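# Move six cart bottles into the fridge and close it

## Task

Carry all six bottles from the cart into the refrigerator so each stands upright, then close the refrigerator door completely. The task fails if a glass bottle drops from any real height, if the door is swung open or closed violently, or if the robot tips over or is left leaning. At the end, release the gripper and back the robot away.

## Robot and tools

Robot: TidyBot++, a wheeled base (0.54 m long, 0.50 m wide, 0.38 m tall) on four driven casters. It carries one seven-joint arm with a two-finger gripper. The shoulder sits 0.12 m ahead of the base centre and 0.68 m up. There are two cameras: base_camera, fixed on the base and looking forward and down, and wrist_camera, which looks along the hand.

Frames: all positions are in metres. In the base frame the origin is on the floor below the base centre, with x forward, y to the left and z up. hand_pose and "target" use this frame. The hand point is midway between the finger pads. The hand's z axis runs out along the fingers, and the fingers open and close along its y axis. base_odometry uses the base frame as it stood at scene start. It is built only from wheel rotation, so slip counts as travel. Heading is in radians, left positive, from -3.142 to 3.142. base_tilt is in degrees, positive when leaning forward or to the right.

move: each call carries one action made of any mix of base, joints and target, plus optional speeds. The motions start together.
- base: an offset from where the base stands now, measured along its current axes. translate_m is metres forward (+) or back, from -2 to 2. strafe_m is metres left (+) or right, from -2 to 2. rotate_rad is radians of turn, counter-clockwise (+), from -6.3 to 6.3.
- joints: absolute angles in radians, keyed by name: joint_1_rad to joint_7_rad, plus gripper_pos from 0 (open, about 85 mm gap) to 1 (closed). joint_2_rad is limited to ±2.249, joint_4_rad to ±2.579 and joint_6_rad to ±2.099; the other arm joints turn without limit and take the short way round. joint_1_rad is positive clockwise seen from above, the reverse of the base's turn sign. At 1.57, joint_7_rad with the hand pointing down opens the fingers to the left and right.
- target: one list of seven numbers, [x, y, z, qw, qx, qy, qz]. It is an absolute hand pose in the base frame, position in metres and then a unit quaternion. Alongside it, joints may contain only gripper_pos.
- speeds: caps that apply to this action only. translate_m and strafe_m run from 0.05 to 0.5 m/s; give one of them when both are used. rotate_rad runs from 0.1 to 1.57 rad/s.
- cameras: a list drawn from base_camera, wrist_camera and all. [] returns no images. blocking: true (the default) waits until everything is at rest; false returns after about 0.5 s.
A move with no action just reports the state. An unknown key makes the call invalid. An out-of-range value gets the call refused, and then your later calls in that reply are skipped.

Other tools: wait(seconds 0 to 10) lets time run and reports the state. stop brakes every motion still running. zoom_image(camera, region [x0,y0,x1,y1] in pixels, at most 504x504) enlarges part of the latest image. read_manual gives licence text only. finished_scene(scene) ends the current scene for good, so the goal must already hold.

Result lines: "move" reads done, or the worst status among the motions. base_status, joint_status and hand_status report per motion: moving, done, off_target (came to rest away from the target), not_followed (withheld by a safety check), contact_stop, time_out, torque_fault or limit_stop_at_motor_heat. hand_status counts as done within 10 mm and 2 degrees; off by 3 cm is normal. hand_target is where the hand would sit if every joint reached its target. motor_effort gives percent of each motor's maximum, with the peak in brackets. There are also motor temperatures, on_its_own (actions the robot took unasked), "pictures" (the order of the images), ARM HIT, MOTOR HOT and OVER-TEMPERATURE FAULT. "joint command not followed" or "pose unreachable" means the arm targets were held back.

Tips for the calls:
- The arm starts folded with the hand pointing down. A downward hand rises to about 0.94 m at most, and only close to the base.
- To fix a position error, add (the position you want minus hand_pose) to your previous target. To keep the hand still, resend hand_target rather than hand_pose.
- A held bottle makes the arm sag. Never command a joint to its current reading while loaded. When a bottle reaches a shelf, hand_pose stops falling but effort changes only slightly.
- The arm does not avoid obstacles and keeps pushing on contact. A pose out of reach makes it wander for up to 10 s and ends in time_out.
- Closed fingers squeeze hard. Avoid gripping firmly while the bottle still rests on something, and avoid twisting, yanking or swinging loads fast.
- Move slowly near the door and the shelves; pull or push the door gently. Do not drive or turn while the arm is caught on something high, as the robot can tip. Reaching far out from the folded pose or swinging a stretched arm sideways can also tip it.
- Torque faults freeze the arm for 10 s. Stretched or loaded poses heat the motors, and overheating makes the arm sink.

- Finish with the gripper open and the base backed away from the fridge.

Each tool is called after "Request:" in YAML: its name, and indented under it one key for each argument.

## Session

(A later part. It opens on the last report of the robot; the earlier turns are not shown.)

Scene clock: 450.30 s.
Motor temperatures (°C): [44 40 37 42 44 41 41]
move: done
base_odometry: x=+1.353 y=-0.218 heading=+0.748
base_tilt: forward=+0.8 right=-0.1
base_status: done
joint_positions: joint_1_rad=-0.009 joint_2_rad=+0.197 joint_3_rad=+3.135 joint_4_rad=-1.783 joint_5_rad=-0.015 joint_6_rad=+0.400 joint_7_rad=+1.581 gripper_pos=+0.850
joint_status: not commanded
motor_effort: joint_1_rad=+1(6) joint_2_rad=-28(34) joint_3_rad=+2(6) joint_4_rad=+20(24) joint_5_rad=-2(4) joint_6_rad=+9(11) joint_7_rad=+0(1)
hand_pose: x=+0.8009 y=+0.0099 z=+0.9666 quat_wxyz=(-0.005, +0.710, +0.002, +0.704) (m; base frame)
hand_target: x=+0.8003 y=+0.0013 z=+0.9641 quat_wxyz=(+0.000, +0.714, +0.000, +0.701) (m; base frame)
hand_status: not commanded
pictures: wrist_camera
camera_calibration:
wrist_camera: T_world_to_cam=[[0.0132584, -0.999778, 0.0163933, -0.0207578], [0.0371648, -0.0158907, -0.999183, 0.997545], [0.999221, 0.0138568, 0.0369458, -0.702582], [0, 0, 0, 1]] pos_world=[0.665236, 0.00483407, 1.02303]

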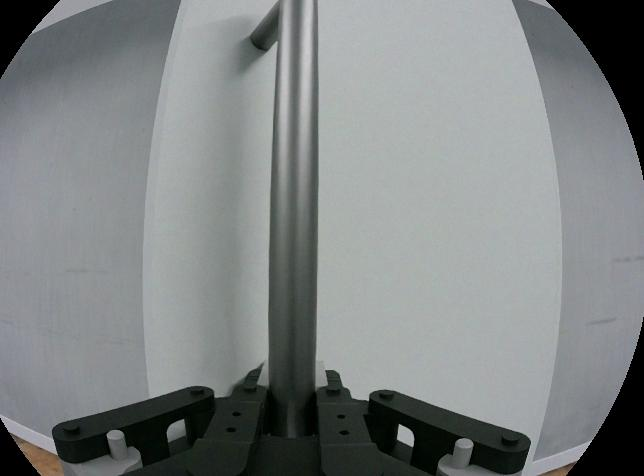

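Request:
move:
  base: {"translate_m": -0.108, "strafe_m": -0.122}
  speeds: {"translate_m": 0.2}
  cameras: []

Request:
move:
  joints: {"gripper_pos": 0.66}
  cameras: []

Request:
move:
  joints: {"joint_2_rad": -0.158, "joint_4_rad": -2.157, "joint_6_rad": 0.41}
  blocking: false
  cameras: ["wrist_camera"]

Request:
move:
  base: {"translate_m": 0.3, "strafe_m": 0.1}
  joints: {"joint_1_rad": -0.45, "gripper_pos": 0.95}
  blocking: false
  cameras: ["wrist_camera"]

Request:
move:
  joints: {"joint_2_rad": 0.536, "joint_4_rad": -1.282, "joint_6_rad": 0.24}
  cameras: ["wrist_camera", "base_camera"]

Scene clock: 470.03 s.
Motor temperatures (°C): [44 40 37 42 44 41 41]
move: done
base_odometry: x=+1.356 y=-0.381 heading=+0.748
base_tilt: forward=+0.8 right=-0.1
base_status: done
joint_positions: joint_1_rad=-0.009 joint_2_rad=+0.196 joint_3_rad=+3.136 joint_4_rad=-1.786 joint_5_rad=-0.015 joint_6_rad=+0.400 joint_7_rad=+1.581 gripper_pos=+0.851
joint_status: not commanded
motor_effort: joint_1_rad=+0(6) joint_2_rad=-30(32) joint_3_rad=+1(6) joint_4_rad=+20(26) joint_5_rad=-2(5) joint_6_rad=+9(12) joint_7_rad=+0(1)
hand_pose: x=+0.8003 y=+0.0091 z=+0.9657 quat_wxyz=(-0.005, +0.711, +0.001, +0.703) (m; base frame)
hand_target: x=+0.8003 y=+0.0013 z=+0.9641 quat_wxyz=(+0.000, +0.714, +0.000, +0.701) (m; base frame)
hand_status: not commanded
pictures: none
No camera images: "cameras" was empty.

Scene clock: 470.83 s.
Motor temperatures (°C): [44 40 37 42 44 41 41]
move: done
base_odometry: x=+1.356 y=-0.381 heading=+0.748
base_tilt: forward=+0.8 right=-0.1
base_status: not commanded
joint_positions: joint_1_rad=-0.009 joint_2_rad=+0.195 joint_3_rad=+3.133 joint_4_rad=-1.786 joint_5_rad=-0.015 joint_6_rad=+0.400 joint_7_rad=+1.581 gripper_pos=+0.660
joint_status: all done
motor_effort: joint_1_rad=+2(4) joint_2_rad=-29(30) joint_3_rad=+3(3) joint_4_rad=+21(22) joint_5_rad=-3(3) joint_6_rad=+10(10) joint_7_rad=+1(1)
hand_pose: x=+0.7999 y=+0.0106 z=+0.9665 quat_wxyz=(-0.006, +0.710, +0.002, +0.704) (m; base frame)
hand_target: x=+0.8003 y=+0.0013 z=+0.9641 quat_wxyz=(+0.000, +0.714, +0.000, +0.701) (m; base frame)
hand_status: not commanded
pictures: none
No camera images: "cameras" was empty.

Scene clock: 471.33 s.
Motor temperatures (°C): [44 40 37 42 44 41 41]
move: moving
base_odometry: x=+1.356 y=-0.381 heading=+0.748
base_tilt: forward=+0.8 right=-0.1
base_status: not commanded
joint_positions: joint_1_rad=-0.009 joint_2_rad=+0.103 joint_3_rad=+3.133 joint_4_rad=-1.884 joint_5_rad=-0.015 joint_6_rad=+0.400 joint_7_rad=+1.581 gripper_pos=+0.660
joint_status: joint_2_rad moving; joint_4_rad moving; joint_6_rad moving
motor_effort: joint_1_rad=+0(2) joint_2_rad=-26(30) joint_3_rad=+1(3) joint_4_rad=+19(22) joint_5_rad=-2(3) joint_6_rad=+9(10) joint_7_rad=+0(1)
hand_pose: x=+0.7610 y=+0.0102 z=+0.9681 quat_wxyz=(-0.005, +0.713, +0.002, +0.701) (m; base frame)
hand_target: x=+0.7468 y=+0.0013 z=+0.9691 quat_wxyz=(+0.000, +0.714, +0.000, +0.701) (m; base frame)
hand_status: not commanded
pictures: wrist_camera
camera_calibration:
wrist_camera: T_world_to_cam=[[0.0146906, -0.999744, 0.0171949, -0.0218095], [0.0297961, -0.0167514, -0.999416, 1.00635], [0.999448, 0.0151944, 0.0295424, -0.655723], [0, 0, 0, 1]] pos_world=[0.625696, 0.00501713, 1.02551]

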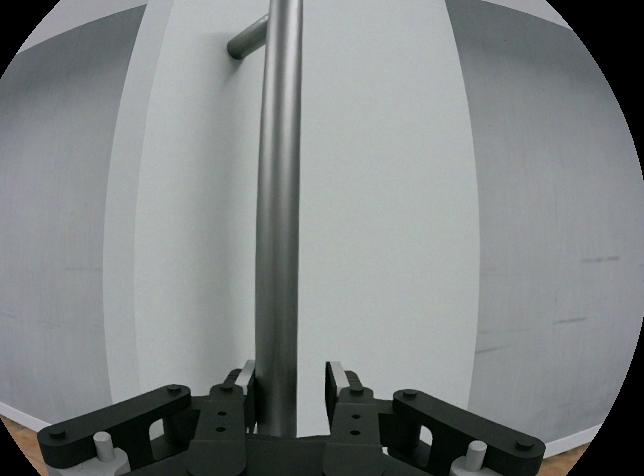

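Scene clock: 471.83 s.
Motor temperatures (°C): [44 40 37 42 44 41 41]
move: moving
base_odometry: x=+1.391 y=-0.318 heading=+0.748
base_tilt: forward=+0.8 right=-0.1
base_status: translate_m moving; strafe_m moving
joint_positions: joint_1_rad=-0.096 joint_2_rad=-0.145 joint_3_rad=+3.138 joint_4_rad=-2.112 joint_5_rad=-0.015 joint_6_rad=+0.400 joint_7_rad=+1.581 gripper_pos=+0.950
joint_status: joint_1_rad moving; joint_2_rad moving; joint_4_rad moving; joint_6_rad moving; gripper_pos moving
motor_effort: joint_1_rad=-1(2) joint_2_rad=-12(25) joint_3_rad=+0(1) joint_4_rad=+21(22) joint_5_rad=-2(2) joint_6_rad=+8(10) joint_7_rad=+0(1)
hand_pose: x=+0.6569 y=+0.0530 z=+0.9779 quat_wxyz=(-0.034, +0.705, +0.032, +0.708) (m; base frame)
hand_target: x=+0.6535 y=+0.0730 z=+0.9627 quat_wxyz=(-0.047, +0.712, +0.048, +0.699) (m; base frame)
hand_status: not commanded
pictures: wrist_camera
camera_calibration:
wrist_camera: T_world_to_cam=[[0.0959967, -0.995211, 0.0184547, -0.032534], [0.0509993, -0.0135983, -0.998606, 1.00506], [0.994074, 0.0968041, 0.0494497, -0.572947], [0, 0, 0, 1]] pos_world=[0.521418, 0.0367525, 1.03259]

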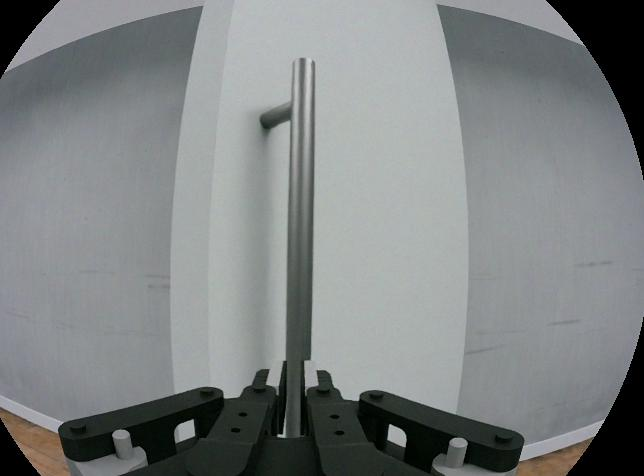

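Scene clock: 474.23 s.
Motor temperatures (°C): [44 40 37 42 44 41 41]
move: done
base_odometry: x=+1.508 y=-0.104 heading=+0.747
base_tilt: forward=+0.8 right=-0.1
base_status: done
joint_positions: joint_1_rad=-0.430 joint_2_rad=+0.528 joint_3_rad=+3.138 joint_4_rad=-1.306 joint_5_rad=-0.015 joint_6_rad=+0.285 joint_7_rad=+1.581 gripper_pos=+0.950
joint_status: all done
motor_effort: joint_1_rad=+0(1) joint_2_rad=-41(42) joint_3_rad=+0(1) joint_4_rad=+21(22) joint_5_rad=-2(3) joint_6_rad=+9(10) joint_7_rad=+0(1)
hand_pose: x=+0.8698 y=+0.3460 z=+0.9703 quat_wxyz=(-0.154, +0.684, +0.147, +0.698) (m; base frame)
hand_target: x=+0.8667 y=+0.3626 z=+0.9644 quat_wxyz=(-0.157, +0.692, +0.158, +0.687) (m; base frame)
hand_status: not commanded
pictures: base_camera, wrist_camera
camera_calibration:
wrist_camera: T_world_to_cam=[[0.417784, -0.908409, 0.0158146, -0.0685544], [0.0681284, 0.0139658, -0.997579, 0.965218], [0.905989, 0.41785, 0.0677231, -0.864778], [0, 0, 0, 1]] pos_world=[0.746361, 0.285592, 1.02253]

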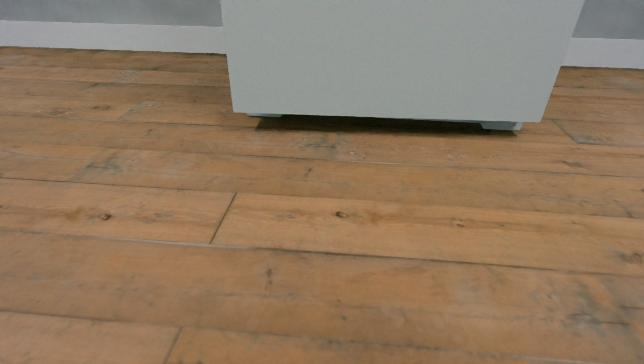

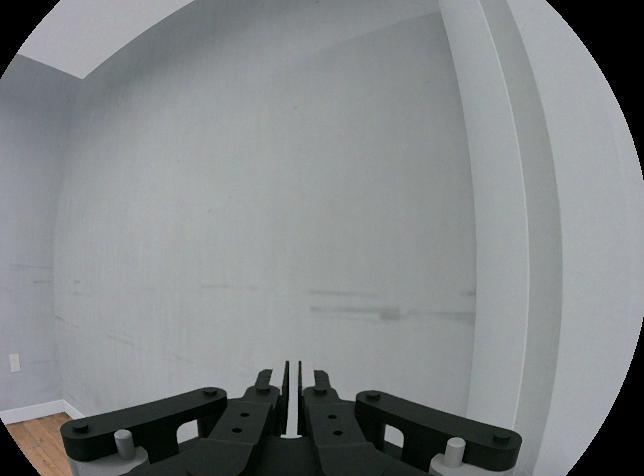

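Request:
move:
  joints: {"joint_2_rad": -0.537, "joint_4_rad": -2.353, "joint_6_rad": 0.23, "gripper_pos": 0.53}
  cameras: ["wrist_camera", "base_camera"]

Scene clock: 665.77 s.
Motor temperatures (°C): [44 42 36 43 43 40 41]
move: done
base_odometry: x=+1.508 y=-0.104 heading=+0.747
base_tilt: forward=+0.8 right=-0.1
base_status: not commanded
joint_positions: joint_1_rad=-0.430 joint_2_rad=-0.529 joint_3_rad=+3.138 joint_4_rad=-2.336 joint_5_rad=-0.015 joint_6_rad=+0.280 joint_7_rad=+1.581 gripper_pos=+0.530
joint_status: all done
motor_effort: joint_1_rad=-1(1) joint_2_rad=-2(42) joint_3_rad=+1(1) joint_4_rad=+22(23) joint_5_rad=-2(3) joint_6_rad=+9(10) joint_7_rad=+0(1)
hand_pose: x=+0.4859 y=+0.1699 z=+0.9854 quat_wxyz=(-0.155, +0.676, +0.146, +0.706) (m; base frame)
hand_target: x=+0.4795 y=+0.1756 z=+0.9623 quat_wxyz=(-0.156, +0.694, +0.159, +0.684) (m; base frame)
hand_status: not commanded
pictures: base_camera, wrist_camera
camera_calibration:
wrist_camera: T_world_to_cam=[[0.417464, -0.908495, 0.018962, -0.0712923], [0.0898372, 0.0204982, -0.995745, 0.995415], [0.904242, 0.417392, 0.090174, -0.465518], [0, 0, 0, 1]] pos_world=[0.361278, 0.109131, 1.03451]

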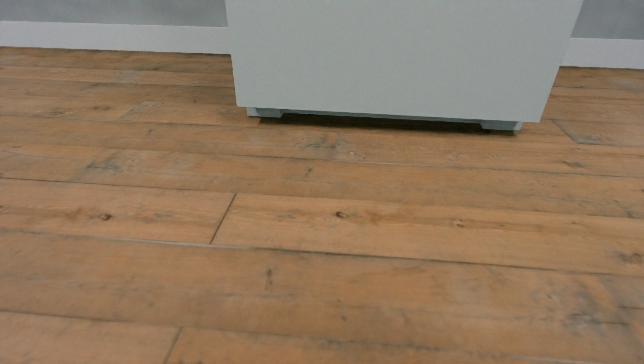

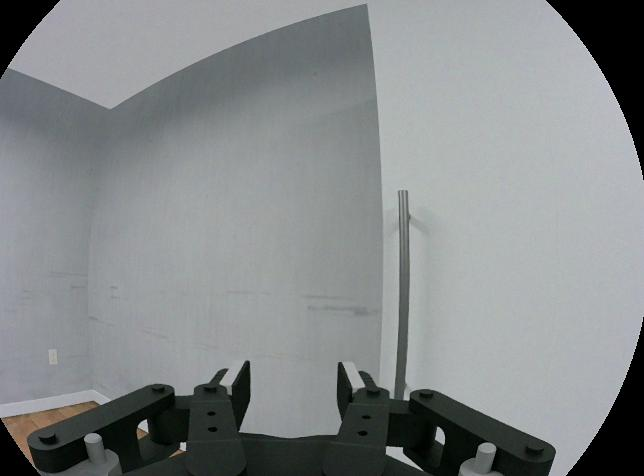

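Request:
move:
  base: {"translate_m": 0.842, "strafe_m": 1.113, "rotate_rad": -1.4835}
  joints: {"joint_1_rad": 0.0}
  cameras: ["wrist_camera", "base_camera"]

Scene clock: 684.03 s.
Motor temperatures (°C): [44 42 36 43 43 40 41]
move: done
base_odometry: x=+1.369 y=+1.285 heading=-0.737
base_tilt: forward=+0.8 right=-0.1
base_status: done
joint_positions: joint_1_rad=-0.020 joint_2_rad=-0.534 joint_3_rad=+3.139 joint_4_rad=-2.336 joint_5_rad=-0.015 joint_6_rad=+0.279 joint_7_rad=+1.581 gripper_pos=+0.530
joint_status: all done
motor_effort: joint_1_rad=+0(2) joint_2_rad=-2(4) joint_3_rad=+1(2) joint_4_rad=+21(22) joint_5_rad=-2(3) joint_6_rad=+9(9) joint_7_rad=+1(1)
hand_pose: x=+0.5216 y=+0.0095 z=+0.9869 quat_wxyz=(-0.008, +0.690, +0.005, +0.724) (m; base frame)
hand_target: x=+0.5200 y=+0.0013 z=+0.9623 quat_wxyz=(+0.000, +0.712, +0.000, +0.702) (m; base frame)
hand_status: not commanded
pictures: base_camera, wrist_camera
camera_calibration:
wrist_camera: T_world_to_cam=[[0.0204997, -0.999611, 0.0188913, -0.0240073], [0.094083, -0.0168827, -0.995421, 0.994779], [0.995353, 0.0221832, 0.0937004, -0.478274], [0, 0, 0, 1]] pos_world=[0.382952, 0.00340621, 1.03549]

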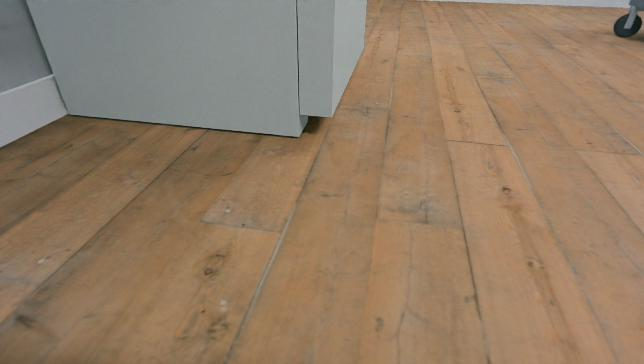

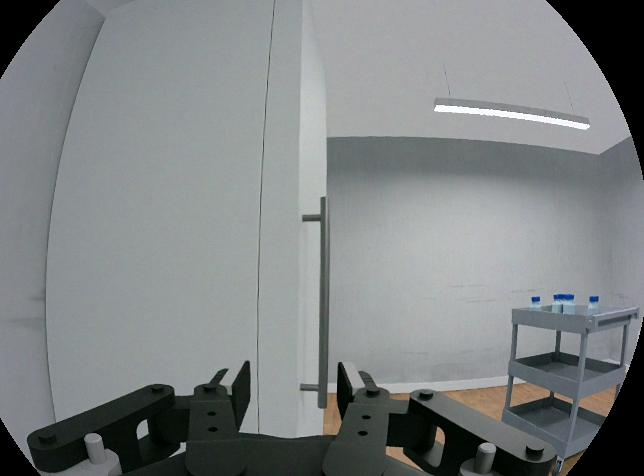

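Request:
zoom_image:
  camera: "wrist_camera"
  region: [150, 300, 450, 476]

Request:
zoom_image:
  camera: "wrist_camera"
  region: [240, 170, 360, 440]

Request:
zoom_image:
  camera: "wrist_camera"
  region: [490, 270, 644, 470]

Scaled by 1.680.

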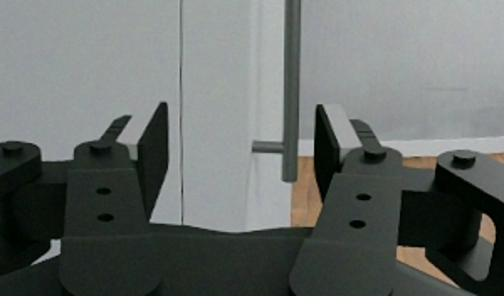

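Scaled by 1.867.

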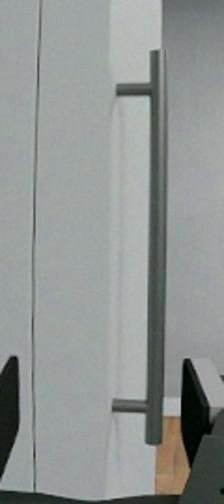

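Scaled by 2.520.

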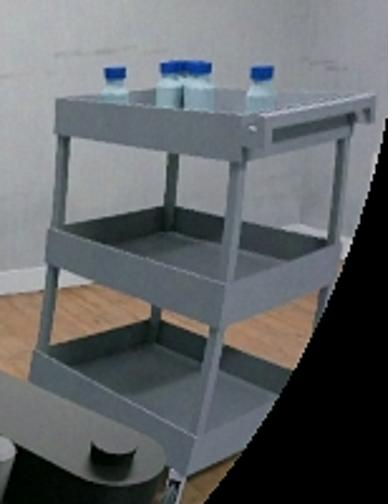

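Request:
move:

Scene clock: 734.27 s.
Motor temperatures (°C): [44 41 36 42 43 40 41]
base_odometry: x=+1.369 y=+1.285 heading=-0.737
base_tilt: forward=+0.8 right=-0.1
base_status: done
joint_positions: joint_1_rad=-0.020 joint_2_rad=-0.534 joint_3_rad=+3.139 joint_4_rad=-2.336 joint_5_rad=-0.015 joint_6_rad=+0.279 joint_7_rad=+1.581 gripper_pos=+0.530
joint_status: all done
motor_effort: joint_1_rad=+0(2) joint_2_rad=-2(4) joint_3_rad=+1(2) joint_4_rad=+22(22) joint_5_rad=-1(3) joint_6_rad=+9(9) joint_7_rad=+0(1)
hand_pose: x=+0.5216 y=+0.0095 z=+0.9869 quat_wxyz=(-0.008, +0.690, +0.005, +0.724) (m; base frame)
hand_target: x=+0.5200 y=+0.0013 z=+0.9623 quat_wxyz=(+0.000, +0.712, +0.000, +0.702) (m; base frame)
hand_status: not commanded
pictures: base_camera, wrist_camera
camera_calibration:
wrist_camera: T_world_to_cam=[[0.0204997, -0.999611, 0.0188913, -0.0240073], [0.094083, -0.0168827, -0.995421, 0.994779], [0.995353, 0.0221832, 0.0937004, -0.478274], [0, 0, 0, 1]] pos_world=[0.382952, 0.00340621, 1.03549]

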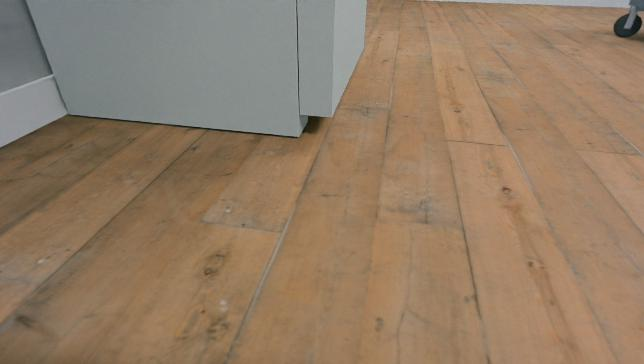

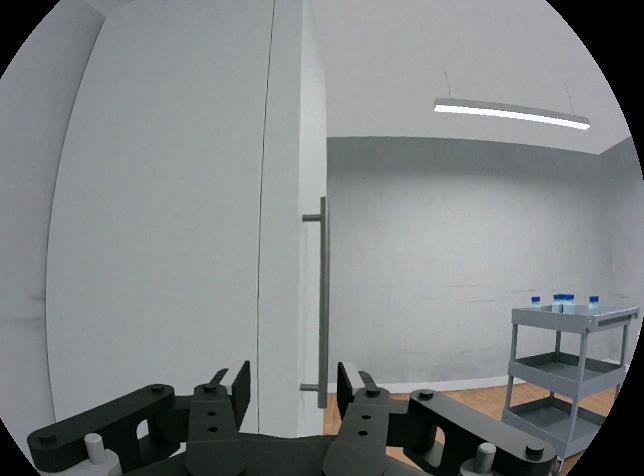

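Request:
move:
  base: {"translate_m": 0.694, "strafe_m": -0.705, "rotate_rad": 1.222}

Scene clock: 881.67 s.
Motor temperatures (°C): [44 38 36 42 43 40 41]
move: done
base_odometry: x=+1.410 y=+0.296 heading=+0.486
base_tilt: forward=+0.8 right=-0.1
base_status: done
joint_positions: joint_1_rad=-0.017 joint_2_rad=-0.535 joint_3_rad=+3.139 joint_4_rad=-2.336 joint_5_rad=-0.015 joint_6_rad=+0.279 joint_7_rad=+1.581 gripper_pos=+0.530
joint_status: not commanded
motor_effort: joint_1_rad=+0(1) joint_2_rad=-1(4) joint_3_rad=+1(2) joint_4_rad=+22(22) joint_5_rad=-2(3) joint_6_rad=+9(9) joint_7_rad=+1(1)
hand_pose: x=+0.5214 y=+0.0084 z=+0.9870 quat_wxyz=(-0.007, +0.690, +0.004, +0.724) (m; base frame)
hand_target: x=+0.5200 y=+0.0013 z=+0.9623 quat_wxyz=(+0.000, +0.712, +0.000, +0.702) (m; base frame)
hand_status: not commanded
pictures: base_camera, wrist_camera
camera_calibration:
wrist_camera: T_world_to_cam=[[0.0178914, -0.999662, 0.0188617, -0.0236773], [0.0943767, -0.017092, -0.99539, 0.994745], [0.995376, 0.019589, 0.094039, -0.478361], [0, 0, 0, 1]] pos_world=[0.382692, 0.00270354, 1.03559]

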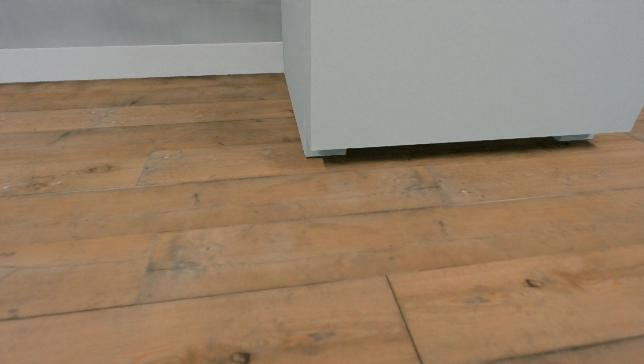

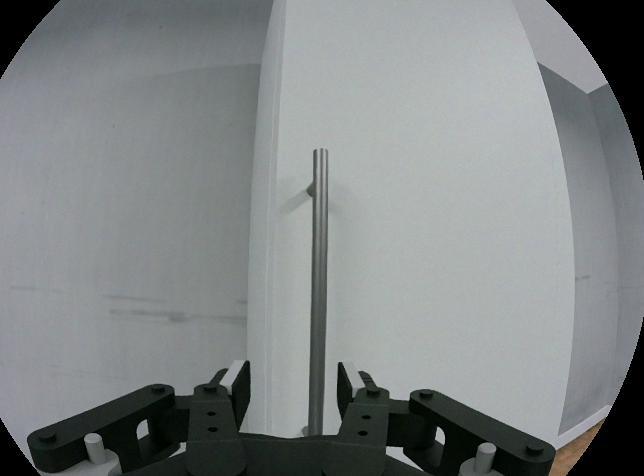

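Request:
move:
  base: {"translate_m": 0.04, "strafe_m": -0.022}
  joints: {"joint_1_rad": 0.0, "joint_2_rad": -0.158, "joint_3_rad": 3.1416, "joint_4_rad": -2.157, "joint_5_rad": 0.0, "joint_6_rad": 0.41, "joint_7_rad": 1.571}
  speeds: {"translate_m": 0.15}

Scene clock: 891.57 s.
Motor temperatures (°C): [44 38 36 42 43 40 41]
move: done
base_odometry: x=+1.456 y=+0.295 heading=+0.486
base_tilt: forward=+0.8 right=-0.1
base_status: done
joint_positions: joint_1_rad=-0.017 joint_2_rad=-0.166 joint_3_rad=+3.139 joint_4_rad=-2.185 joint_5_rad=-0.015 joint_6_rad=+0.364 joint_7_rad=+1.581 gripper_pos=+0.530
joint_status: all done
motor_effort: joint_1_rad=+0(1) joint_2_rad=-13(15) joint_3_rad=+1(2) joint_4_rad=+21(23) joint_5_rad=-2(3) joint_6_rad=+9(11) joint_7_rad=+0(1)
hand_pose: x=+0.6429 y=+0.0102 z=+0.9347 quat_wxyz=(-0.006, +0.736, +0.004, +0.677) (m; base frame)
hand_target: x=+0.6500 y=+0.0013 z=+0.9611 quat_wxyz=(+0.000, +0.714, +0.000, +0.701) (m; base frame)
hand_status: not commanded
pictures: base_camera, wrist_camera
camera_calibration:
wrist_camera: T_world_to_cam=[[0.0192647, -0.999646, 0.0183743, -0.0235126], [-0.0374277, -0.0190859, -0.999117, 1.01942], [0.999114, 0.01856, -0.0377822, -0.473647], [0, 0, 0, 1]] pos_world=[0.511834, 0.00474317, 1.00105]

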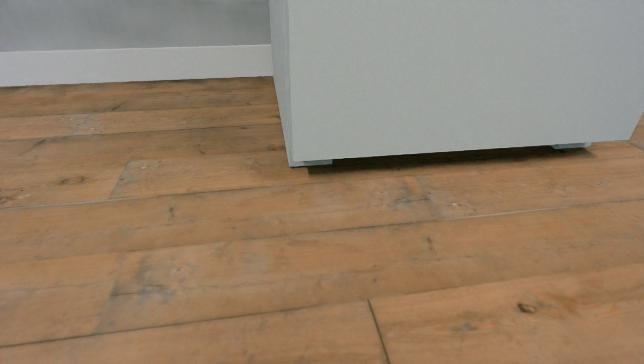

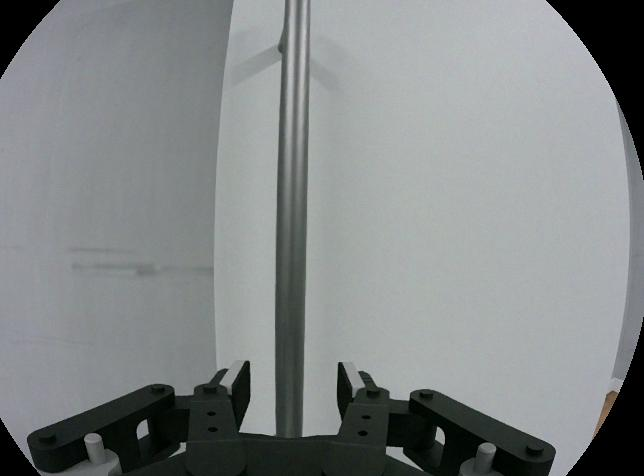

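Request:
move:
  base: {"translate_m": 0.073}
  speeds: {"translate_m": 0.15}
  cameras: ["wrist_camera"]

Request:
move:
  joints: {"gripper_pos": 0.9}
  cameras: ["wrist_camera"]

Scene clock: 897.43 s.
Motor temperatures (°C): [44 38 36 42 43 40 41]
move: done
base_odometry: x=+1.520 y=+0.329 heading=+0.486
base_tilt: forward=+0.8 right=-0.1
base_status: done
joint_positions: joint_1_rad=-0.016 joint_2_rad=-0.171 joint_3_rad=+3.139 joint_4_rad=-2.183 joint_5_rad=-0.015 joint_6_rad=+0.368 joint_7_rad=+1.581 gripper_pos=+0.530
joint_status: not commanded
motor_effort: joint_1_rad=-1(2) joint_2_rad=-11(16) joint_3_rad=+0(2) joint_4_rad=+25(32) joint_5_rad=-3(3) joint_6_rad=+11(14) joint_7_rad=+0(1)
hand_pose: x=+0.6419 y=+0.0091 z=+0.9398 quat_wxyz=(-0.005, +0.732, +0.003, +0.681) (m; base frame)
hand_target: x=+0.6500 y=+0.0013 z=+0.9611 quat_wxyz=(+0.000, +0.714, +0.000, +0.701) (m; base frame)
hand_status: not commanded
pictures: wrist_camera
camera_calibration:
wrist_camera: T_world_to_cam=[[0.0171051, -0.999686, 0.0183178, -0.0231985], [-0.0261984, -0.0187623, -0.999481, 1.01766], [0.99951, 0.0166163, -0.0265111, -0.483262], [0, 0, 0, 1]] pos_world=[0.510083, 0.00393238, 1.00474]

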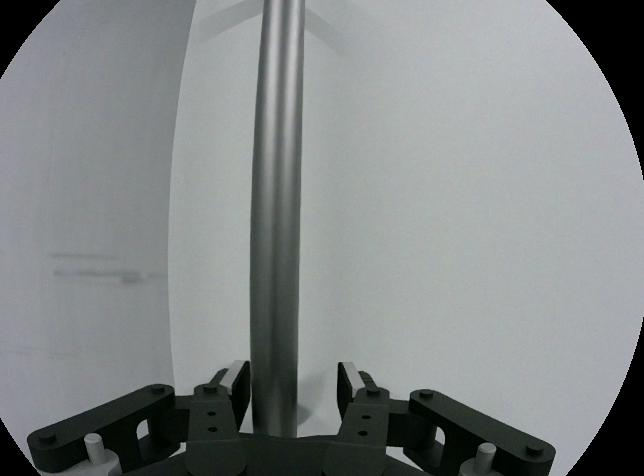

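Scene clock: 898.33 s.
Motor temperatures (°C): [44 38 36 42 43 40 41]
move: off_target
base_odometry: x=+1.520 y=+0.329 heading=+0.486
base_tilt: forward=+0.8 right=-0.1
base_status: not commanded
joint_positions: joint_1_rad=-0.016 joint_2_rad=-0.173 joint_3_rad=+3.129 joint_4_rad=-2.182 joint_5_rad=-0.014 joint_6_rad=+0.370 joint_7_rad=+1.581 gripper_pos=+0.840
joint_status: gripper_pos off_target (ended at +0.840, target +0.900)
motor_effort: joint_1_rad=+7(7) joint_2_rad=-11(12) joint_3_rad=+8(9) joint_4_rad=+25(28) joint_5_rad=-4(5) joint_6_rad=+11(13) joint_7_rad=+0(1)
hand_pose: x=+0.6414 y=+0.0152 z=+0.9415 quat_wxyz=(-0.008, +0.731, +0.008, +0.682) (m; base frame)
hand_target: x=+0.6500 y=+0.0013 z=+0.9611 quat_wxyz=(+0.000, +0.714, +0.000, +0.701) (m; base frame)
hand_status: not commanded
pictures: wrist_camera
camera_calibration:
wrist_camera: T_world_to_cam=[[0.0278876, -0.999396, 0.0207211, -0.0263605], [-0.02199, -0.0213375, -0.99953, 1.01677], [0.999369, 0.0274188, -0.0225718, -0.486577], [0, 0, 0, 1]] pos_world=[0.509364, 0.00869214, 1.00586]

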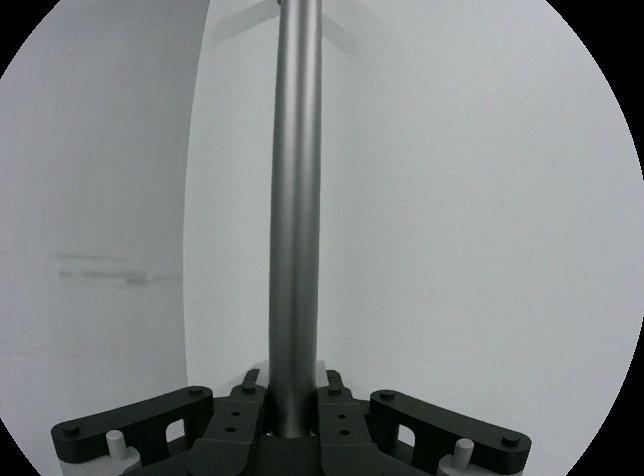

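Request:
move:
  base: {"translate_m": -0.108, "strafe_m": -0.053}
  speeds: {"translate_m": 0.2}
  cameras: []

Request:
move:
  base: {"translate_m": -0.1, "strafe_m": -0.084}
  speeds: {"translate_m": 0.2}
  cameras: []

Request:
move:
  base: {"translate_m": -0.088, "strafe_m": -0.122}
  speeds: {"translate_m": 0.2}
  cameras: ["wrist_camera"]

Scene clock: 915.27 s.
Motor temperatures (°C): [44 38 36 42 43 40 41]
move: done
base_odometry: x=+1.450 y=+0.232 heading=+0.486
base_tilt: forward=+0.8 right=-0.1
base_status: done
joint_positions: joint_1_rad=-0.011 joint_2_rad=-0.154 joint_3_rad=+3.129 joint_4_rad=-2.179 joint_5_rad=-0.014 joint_6_rad=+0.398 joint_7_rad=+1.581 gripper_pos=+0.845
joint_status: not commanded
motor_effort: joint_1_rad=+3(8) joint_2_rad=-17(41) joint_3_rad=+4(9) joint_4_rad=+23(30) joint_5_rad=-2(4) joint_6_rad=+11(14) joint_7_rad=+0(1)
hand_pose: x=+0.6475 y=+0.0126 z=+0.9417 quat_wxyz=(-0.006, +0.727, +0.006, +0.687) (m; base frame)
hand_target: x=+0.6500 y=+0.0013 z=+0.9611 quat_wxyz=(+0.000, +0.714, +0.000, +0.701) (m; base frame)
hand_status: not commanded
pictures: none
No camera images: "cameras" was empty.

Scene clock: 916.70 s.
Motor temperatures (°C): [44 38 36 42 43 40 41]
move: done
base_odometry: x=+1.400 y=+0.111 heading=+0.486
base_tilt: forward=+0.8 right=-0.1
base_status: done
joint_positions: joint_1_rad=-0.019 joint_2_rad=-0.150 joint_3_rad=+3.120 joint_4_rad=-2.177 joint_5_rad=-0.012 joint_6_rad=+0.398 joint_7_rad=+1.581 gripper_pos=+0.850
joint_status: not commanded
motor_effort: joint_1_rad=+4(8) joint_2_rad=-16(22) joint_3_rad=+5(9) joint_4_rad=+23(27) joint_5_rad=-2(5) joint_6_rad=+11(13) joint_7_rad=+2(2)
hand_pose: x=+0.6484 y=+0.0222 z=+0.9413 quat_wxyz=(-0.011, +0.727, +0.014, +0.686) (m; base frame)
hand_target: x=+0.6500 y=+0.0013 z=+0.9611 quat_wxyz=(+0.000, +0.714, +0.000, +0.701) (m; base frame)
hand_status: not commanded
pictures: none
No camera images: "cameras" was empty.

Scene clock: 918.23 s.
Motor temperatures (°C): [44 38 36 42 43 40 41]
move: done
base_odometry: x=+1.379 y=-0.038 heading=+0.486
base_tilt: forward=+0.8 right=-0.1
base_status: done
joint_positions: joint_1_rad=-0.028 joint_2_rad=-0.156 joint_3_rad=+3.110 joint_4_rad=-2.183 joint_5_rad=-0.012 joint_6_rad=+0.398 joint_7_rad=+1.581 gripper_pos=+0.851
joint_status: not commanded
motor_effort: joint_1_rad=+6(10) joint_2_rad=-14(20) joint_3_rad=+7(12) joint_4_rad=+24(29) joint_5_rad=-3(4) joint_6_rad=+11(14) joint_7_rad=+2(2)
hand_pose: x=+0.6451 y=+0.0325 z=+0.9407 quat_wxyz=(-0.017, +0.727, +0.021, +0.686) (m; base frame)
hand_target: x=+0.6500 y=+0.0013 z=+0.9611 quat_wxyz=(+0.000, +0.714, +0.000, +0.701) (m; base frame)
hand_status: not commanded
pictures: wrist_camera
camera_calibration:
wrist_camera: T_world_to_cam=[[0.0592266, -0.997919, 0.0255086, -0.0338934], [-0.0109211, -0.0261997, -0.999597, 1.00957], [0.998185, 0.0589242, -0.0124501, -0.500561], [0, 0, 0, 1]] pos_world=[0.512685, 0.0221226, 1.00379]

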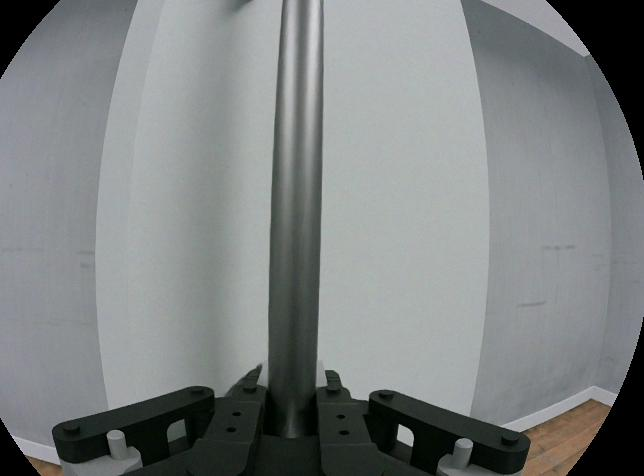

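Request:
move:
  base: {"translate_m": -0.055, "strafe_m": -0.14}
  speeds: {"strafe_m": 0.2}
  cameras: ["wrist_camera"]

Request:
move:
  base: {"translate_m": -0.016, "strafe_m": -0.15}
  speeds: {"strafe_m": 0.2}

Scene clock: 925.07 s.
Motor temperatures (°C): [44 38 36 42 43 40 41]
move: done
base_odometry: x=+1.396 y=-0.188 heading=+0.486
base_tilt: forward=+0.8 right=-0.1
base_status: done
joint_positions: joint_1_rad=-0.037 joint_2_rad=-0.170 joint_3_rad=+3.108 joint_4_rad=-2.197 joint_5_rad=-0.012 joint_6_rad=+0.398 joint_7_rad=+1.581 gripper_pos=+0.851
joint_status: not commanded
motor_effort: joint_1_rad=+6(11) joint_2_rad=-11(18) joint_3_rad=+8(13) joint_4_rad=+27(31) joint_5_rad=-3(5) joint_6_rad=+13(15) joint_7_rad=+2(3)
hand_pose: x=+0.6392 y=+0.0380 z=+0.9399 quat_wxyz=(-0.021, +0.727, +0.025, +0.686) (m; base frame)
hand_target: x=+0.6500 y=+0.0013 z=+0.9611 quat_wxyz=(+0.000, +0.714, +0.000, +0.701) (m; base frame)
hand_status: not commanded
pictures: wrist_camera
camera_calibration:
wrist_camera: T_world_to_cam=[[0.0700011, -0.997201, 0.0262829, -0.035685], [-0.0104837, -0.0270815, -0.999578, 1.00852], [0.997492, 0.069696, -0.0123501, -0.495056], [0, 0, 0, 1]] pos_world=[0.506885, 0.0262307, 1.00292]

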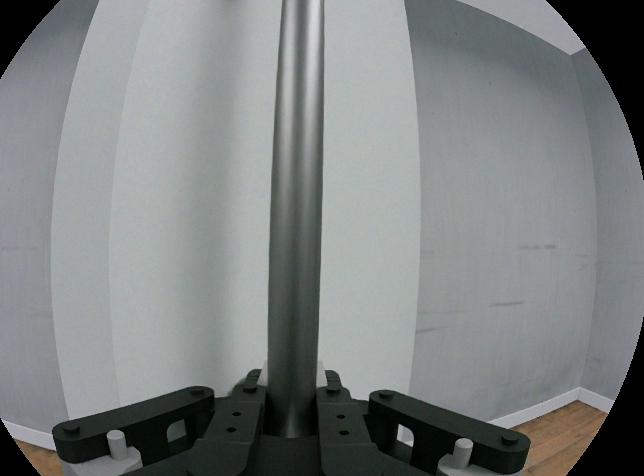

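Scene clock: 926.73 s.
Motor temperatures (°C): [44 38 36 42 43 40 41]
move: done
base_odometry: x=+1.452 y=-0.328 heading=+0.486
base_tilt: forward=+0.8 right=-0.1
base_status: done
joint_positions: joint_1_rad=-0.063 joint_2_rad=-0.180 joint_3_rad=+3.077 joint_4_rad=-2.207 joint_5_rad=-0.002 joint_6_rad=+0.399 joint_7_rad=+1.567 gripper_pos=+0.852
joint_status: not commanded
motor_effort: joint_1_rad=+12(18) joint_2_rad=-9(14) joint_3_rad=+14(17) joint_4_rad=+30(35) joint_5_rad=-4(7) joint_6_rad=+14(15) joint_7_rad=+5(9)
hand_pose: x=+0.6314 y=+0.0695 z=+0.9390 quat_wxyz=(-0.041, +0.726, +0.048, +0.685) (m; base frame)
hand_target: x=+0.6500 y=+0.0013 z=+0.9611 quat_wxyz=(+0.000, +0.714, +0.000, +0.701) (m; base frame)
hand_status: not commanded
pictures: base_camera, wrist_camera
camera_calibration:
wrist_camera: T_world_to_cam=[[0.129938, -0.991137, 0.0276441, -0.0432151], [-0.00819366, -0.0289528, -0.999547, 1.00712], [0.991488, 0.129652, -0.0118831, -0.490254], [0, 0, 0, 1]] pos_world=[0.499948, 0.0498893, 1.00203]

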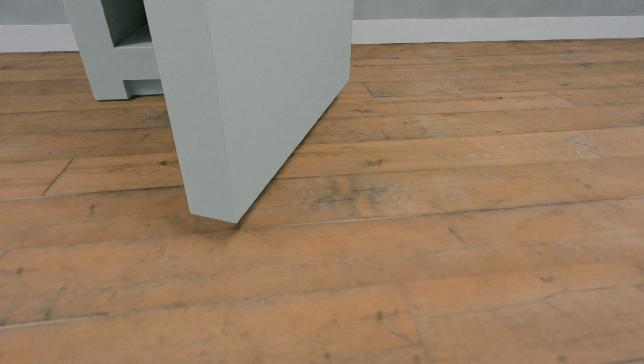

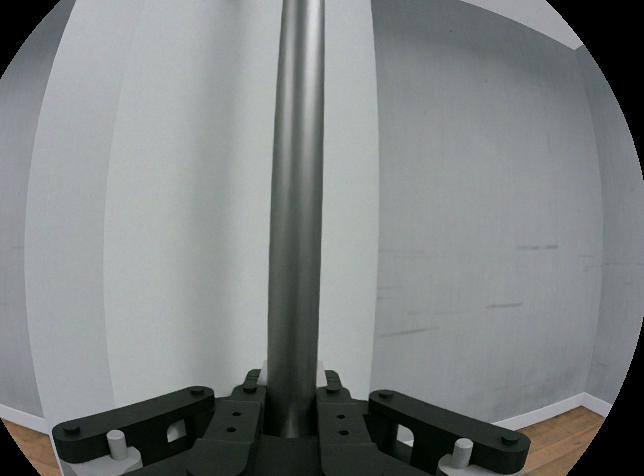

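Request:
move:
  joints: {"gripper_pos": 0.68}
  cameras: ["wrist_camera"]

Scene clock: 949.13 s.
Motor temperatures (°C): [44 38 36 42 43 40 41]
move: done
base_odometry: x=+1.452 y=-0.328 heading=+0.486
base_tilt: forward=+0.8 right=-0.1
base_status: not commanded
joint_positions: joint_1_rad=-0.051 joint_2_rad=-0.178 joint_3_rad=+3.094 joint_4_rad=-2.201 joint_5_rad=-0.002 joint_6_rad=+0.399 joint_7_rad=+1.566 gripper_pos=+0.679
joint_status: all done
motor_effort: joint_1_rad=+8(12) joint_2_rad=-9(13) joint_3_rad=+10(13) joint_4_rad=+28(35) joint_5_rad=-4(5) joint_6_rad=+13(15) joint_7_rad=+2(5)
hand_pose: x=+0.6349 y=+0.0538 z=+0.9420 quat_wxyz=(-0.032, +0.725, +0.036, +0.687) (m; base frame)
hand_target: x=+0.6500 y=+0.0013 z=+0.9611 quat_wxyz=(+0.000, +0.714, +0.000, +0.701) (m; base frame)
hand_status: not commanded
pictures: wrist_camera
camera_calibration:
wrist_camera: T_world_to_cam=[[0.10072, -0.994623, 0.0241005, -0.0372537], [-0.00477253, -0.0247064, -0.999683, 1.00738], [0.994903, 0.100573, -0.0072353, -0.496655], [0, 0, 0, 1]] pos_world=[0.502684, 0.0377855, 1.00436]

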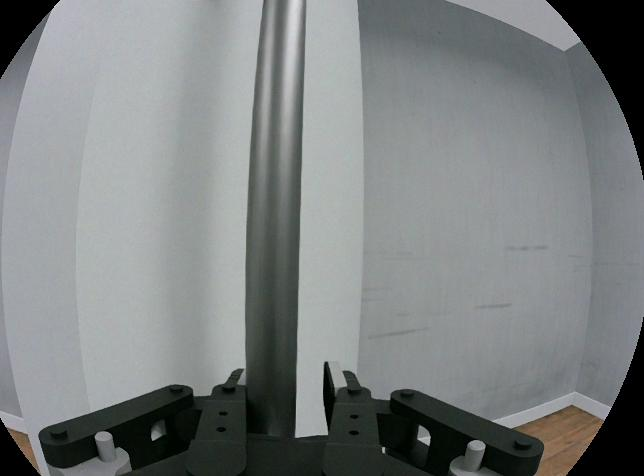

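Request:
move:
  base: {"strafe_m": 0.27}
  joints: {"joint_1_rad": 0.0, "joint_2_rad": -0.537, "joint_3_rad": 3.1416, "joint_4_rad": -2.353, "joint_5_rad": 0.0, "joint_6_rad": 0.23, "joint_7_rad": 1.571}
  blocking: false
  cameras: ["wrist_camera"]

Request:
move:
  joints: {"joint_1_rad": -0.3, "gripper_pos": 1.0}
  blocking: false
  cameras: ["wrist_camera"]

Request:
move:
  joints: {"joint_1_rad": -0.3, "joint_2_rad": 0.536, "joint_3_rad": 3.1416, "joint_4_rad": -1.282, "joint_5_rad": 0.0, "joint_6_rad": 0.24, "joint_7_rad": 1.571}

Scene clock: 967.20 s.
Motor temperatures (°C): [44 38 36 42 43 40 41]
move: moving
base_odometry: x=+1.422 y=-0.272 heading=+0.486
base_tilt: forward=+0.8 right=-0.1
base_status: strafe_m moving
joint_positions: joint_1_rad=-0.015 joint_2_rad=-0.240 joint_3_rad=+3.137 joint_4_rad=-2.206 joint_5_rad=-0.002 joint_6_rad=+0.392 joint_7_rad=+1.566 gripper_pos=+0.680
joint_status: joint_1_rad moving; joint_2_rad moving; joint_3_rad moving; joint_4_rad moving; joint_5_rad moving; joint_6_rad moving; joint_7_rad moving
motor_effort: joint_1_rad=-3(8) joint_2_rad=-14(17) joint_3_rad=-2(10) joint_4_rad=+21(31) joint_5_rad=+0(5) joint_6_rad=+8(14) joint_7_rad=+0(4)
hand_pose: x=+0.6202 y=+0.0111 z=+0.9685 quat_wxyz=(-0.008, +0.708, +0.005, +0.706) (m; base frame)
hand_target: x=+0.6032 y=+0.0013 z=+0.9676 quat_wxyz=(+0.000, +0.713, +0.000, +0.701) (m; base frame)
hand_status: not commanded
pictures: wrist_camera
camera_calibration:
wrist_camera: T_world_to_cam=[[0.0219304, -0.999615, 0.0169697, -0.0230331], [0.0432177, -0.01601, -0.998937, 1.00214], [0.998825, 0.0226405, 0.04285, -0.527613], [0, 0, 0, 1]] pos_world=[0.484188, 0.00496559, 1.02408]

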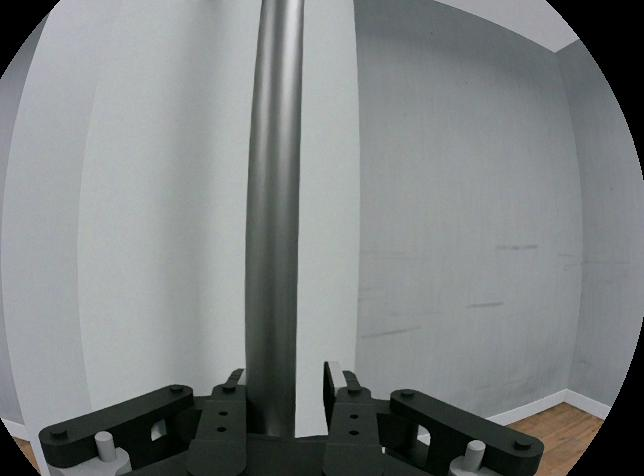

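Scene clock: 967.70 s.
Motor temperatures (°C): [44 38 36 42 43 40 41]
move: moving
base_odometry: x=+1.351 y=-0.138 heading=+0.486
base_tilt: forward=+0.8 right=-0.1
base_status: strafe_m moving
joint_positions: joint_1_rad=-0.113 joint_2_rad=-0.506 joint_3_rad=+3.136 joint_4_rad=-2.317 joint_5_rad=-0.005 joint_6_rad=+0.303 joint_7_rad=+1.566 gripper_pos=+0.999
joint_status: joint_1_rad moving; joint_2_rad moving; joint_3_rad moving; joint_4_rad moving; joint_5_rad moving; joint_6_rad moving; joint_7_rad moving; gripper_pos moving
motor_effort: joint_1_rad=+1(10) joint_2_rad=-2(14) joint_3_rad=+2(10) joint_4_rad=+22(22) joint_5_rad=-3(3) joint_6_rad=+9(10) joint_7_rad=+0(1)
hand_pose: x=+0.5279 y=+0.0501 z=+0.9947 quat_wxyz=(-0.045, +0.683, +0.038, +0.728) (m; base frame)
hand_target: x=+0.5237 y=+0.0556 z=+0.9637 quat_wxyz=(-0.047, +0.711, +0.048, +0.700) (m; base frame)
hand_status: not commanded
pictures: wrist_camera
camera_calibration:
wrist_camera: T_world_to_cam=[[0.118315, -0.992851, 0.0157567, -0.032563], [0.109874, -0.0026807, -0.993942, 0.992081], [0.986879, 0.11933, 0.108771, -0.50154], [0, 0, 0, 1]] pos_world=[0.389809, 0.030178, 1.04114]

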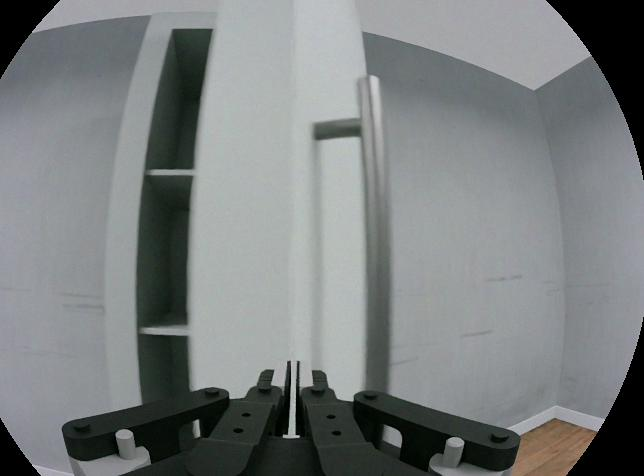

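Scene clock: 970.70 s.
Motor temperatures (°C): [44 38 36 42 43 40 41]
move: done
base_odometry: x=+1.325 y=-0.089 heading=+0.486
base_tilt: forward=+0.8 right=-0.2
base_status: done
joint_positions: joint_1_rad=-0.303 joint_2_rad=+0.535 joint_3_rad=+3.140 joint_4_rad=-1.307 joint_5_rad=-0.002 joint_6_rad=+0.283 joint_7_rad=+1.566 gripper_pos=+0.999
joint_status: all done
motor_effort: joint_1_rad=+0(17) joint_2_rad=-40(43) joint_3_rad=+0(13) joint_4_rad=+22(23) joint_5_rad=-2(6) joint_6_rad=+9(10) joint_7_rad=+0(1)
hand_pose: x=+0.9092 y=+0.2492 z=+0.9639 quat_wxyz=(-0.110, +0.695, +0.104, +0.703) (m; base frame)
hand_target: x=+0.9125 y=+0.2468 z=+0.9644 quat_wxyz=(-0.105, +0.702, +0.106, +0.697) (m; base frame)
hand_status: not commanded
pictures: base_camera, wrist_camera
camera_calibration:
wrist_camera: T_world_to_cam=[[0.301941, -0.95321, 0.0149255, -0.0555347], [0.0605221, 0.00354176, -0.998161, 0.967533], [0.951404, 0.302289, 0.0587596, -0.86337], [0, 0, 0, 1]] pos_world=[0.779625, 0.204624, 1.01731]

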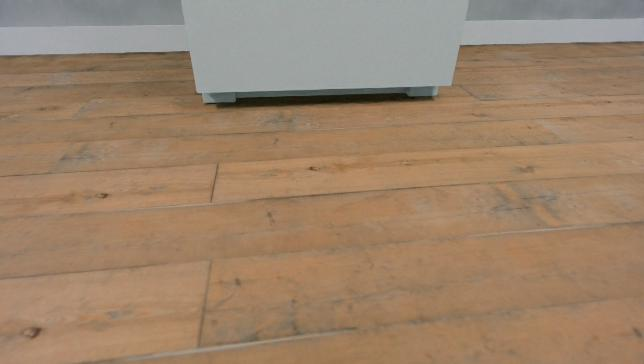

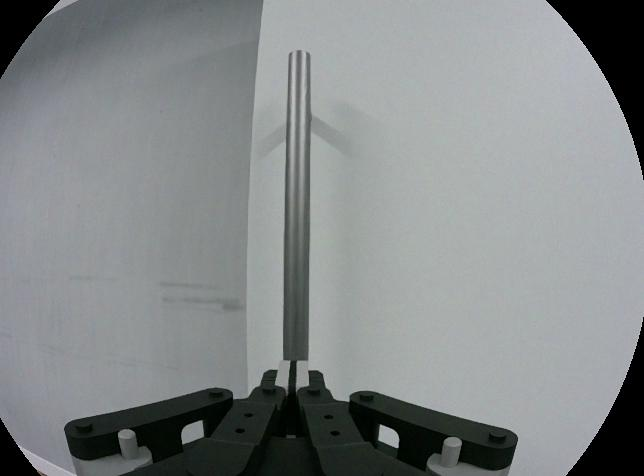

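Request:
move:
  joints: {"joint_1_rad": 0.0, "joint_2_rad": -0.537, "joint_3_rad": 3.1416, "joint_4_rad": -2.353, "joint_5_rad": 0.0, "joint_6_rad": 0.23, "joint_7_rad": 1.571, "gripper_pos": 0.53}
  cameras: []

Request:
move:
  base: {"rotate_rad": 1.83}

Scene clock: 1155.73 s.
Motor temperatures (°C): [44 42 36 43 43 39 41]
move: done
base_odometry: x=+1.325 y=-0.089 heading=+0.486
base_tilt: forward=+0.8 right=-0.1
base_status: not commanded
joint_positions: joint_1_rad=-0.023 joint_2_rad=-0.529 joint_3_rad=+3.140 joint_4_rad=-2.336 joint_5_rad=-0.002 joint_6_rad=+0.280 joint_7_rad=+1.566 gripper_pos=+0.530
joint_status: all done
motor_effort: joint_1_rad=+0(1) joint_2_rad=-2(43) joint_3_rad=+1(1) joint_4_rad=+22(24) joint_5_rad=-2(3) joint_6_rad=+9(11) joint_7_rad=+0(1)
hand_pose: x=+0.5232 y=+0.0110 z=+0.9853 quat_wxyz=(-0.010, +0.691, +0.006, +0.722) (m; base frame)
hand_target: x=+0.5200 y=+0.0013 z=+0.9623 quat_wxyz=(+0.000, +0.712, +0.000, +0.702) (m; base frame)
hand_status: not commanded
pictures: none
No camera images: "cameras" was empty.

Scene clock: 1158.17 s.
Motor temperatures (°C): [44 42 36 43 43 39 41]
move: done
base_odometry: x=+1.325 y=-0.089 heading=+2.315
base_tilt: forward=+0.8 right=-0.1
base_status: done
joint_positions: joint_1_rad=-0.018 joint_2_rad=-0.529 joint_3_rad=+3.141 joint_4_rad=-2.336 joint_5_rad=-0.002 joint_6_rad=+0.280 joint_7_rad=+1.566 gripper_pos=+0.530
joint_status: not commanded
motor_effort: joint_1_rad=+0(1) joint_2_rad=-2(3) joint_3_rad=+2(2) joint_4_rad=+22(22) joint_5_rad=-2(3) joint_6_rad=+9(9) joint_7_rad=+0(1)
hand_pose: x=+0.5232 y=+0.0091 z=+0.9854 quat_wxyz=(-0.009, +0.691, +0.004, +0.723) (m; base frame)
hand_target: x=+0.5200 y=+0.0013 z=+0.9623 quat_wxyz=(+0.000, +0.712, +0.000, +0.702) (m; base frame)
hand_status: not commanded
pictures: base_camera, wrist_camera
camera_calibration:
wrist_camera: T_world_to_cam=[[0.0211717, -0.999647, 0.0160797, -0.0220019], [0.0902957, -0.0141056, -0.995815, 0.995443], [0.99569, 0.0225351, 0.0899652, -0.476199], [0, 0, 0, 1]] pos_world=[0.384728, 0.0027784, 1.03447]

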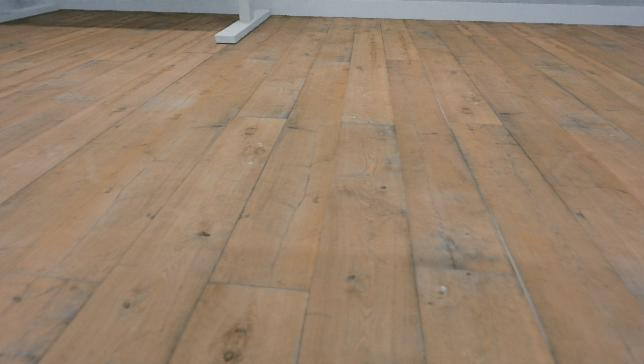

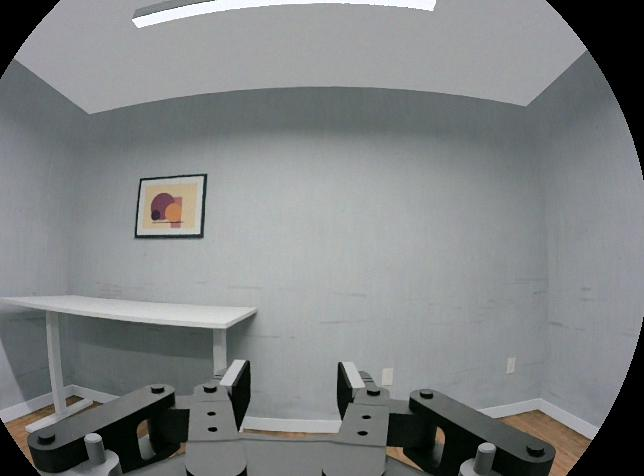

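Request:
move:
  base: {"translate_m": 0.143, "strafe_m": 0.554, "rotate_rad": -2.926}

Scene clock: 1177.53 s.
Motor temperatures (°C): [44 41 36 43 43 39 41]
move: done
base_odometry: x=+0.821 y=-0.360 heading=-0.610
base_tilt: forward=+0.8 right=-0.1
base_status: done
joint_positions: joint_1_rad=-0.015 joint_2_rad=-0.533 joint_3_rad=+3.143 joint_4_rad=-2.336 joint_5_rad=-0.002 joint_6_rad=+0.280 joint_7_rad=+1.566 gripper_pos=+0.530
joint_status: not commanded
motor_effort: joint_1_rad=+0(1) joint_2_rad=-2(4) joint_3_rad=+1(2) joint_4_rad=+22(22) joint_5_rad=-2(3) joint_6_rad=+9(9) joint_7_rad=+0(1)
hand_pose: x=+0.5221 y=+0.0066 z=+0.9867 quat_wxyz=(-0.007, +0.690, +0.002, +0.724) (m; base frame)
hand_target: x=+0.5200 y=+0.0013 z=+0.9623 quat_wxyz=(+0.000, +0.712, +0.000, +0.702) (m; base frame)
hand_status: not commanded
pictures: base_camera, wrist_camera
camera_calibration:
wrist_camera: T_world_to_cam=[[0.0158181, -0.999761, 0.0150593, -0.0206693], [0.093499, -0.0135162, -0.995528, 0.994903], [0.995494, 0.0171554, 0.0932629, -0.478309], [0, 0, 0, 1]] pos_world=[0.383458, 0.000988487, 1.03537]

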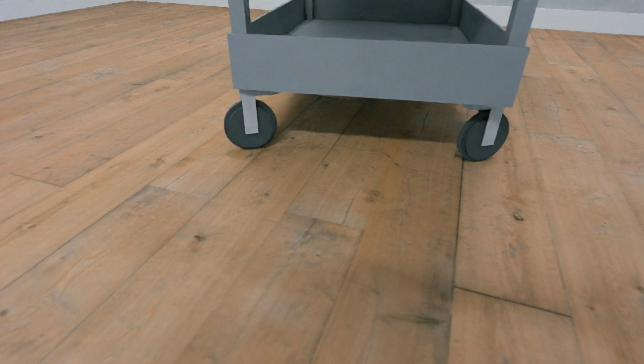

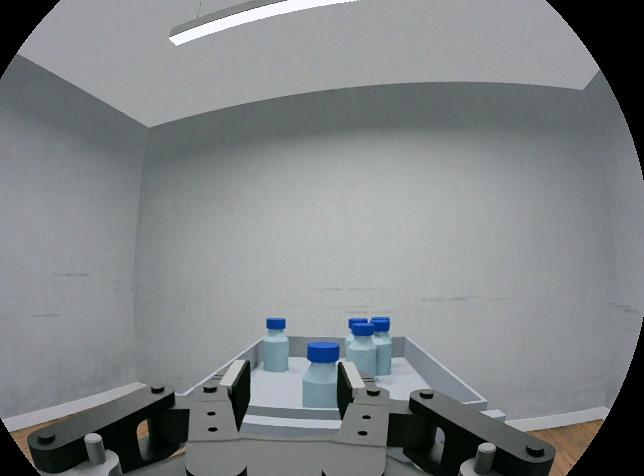

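Request:
zoom_image:
  camera: "wrist_camera"
  region: [170, 290, 530, 476]

Scaled by 1.400.

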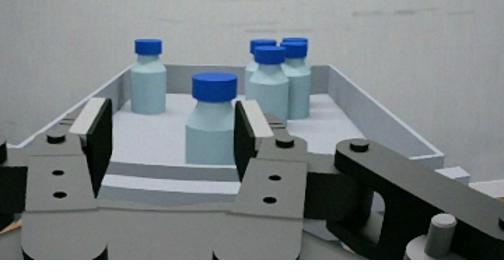

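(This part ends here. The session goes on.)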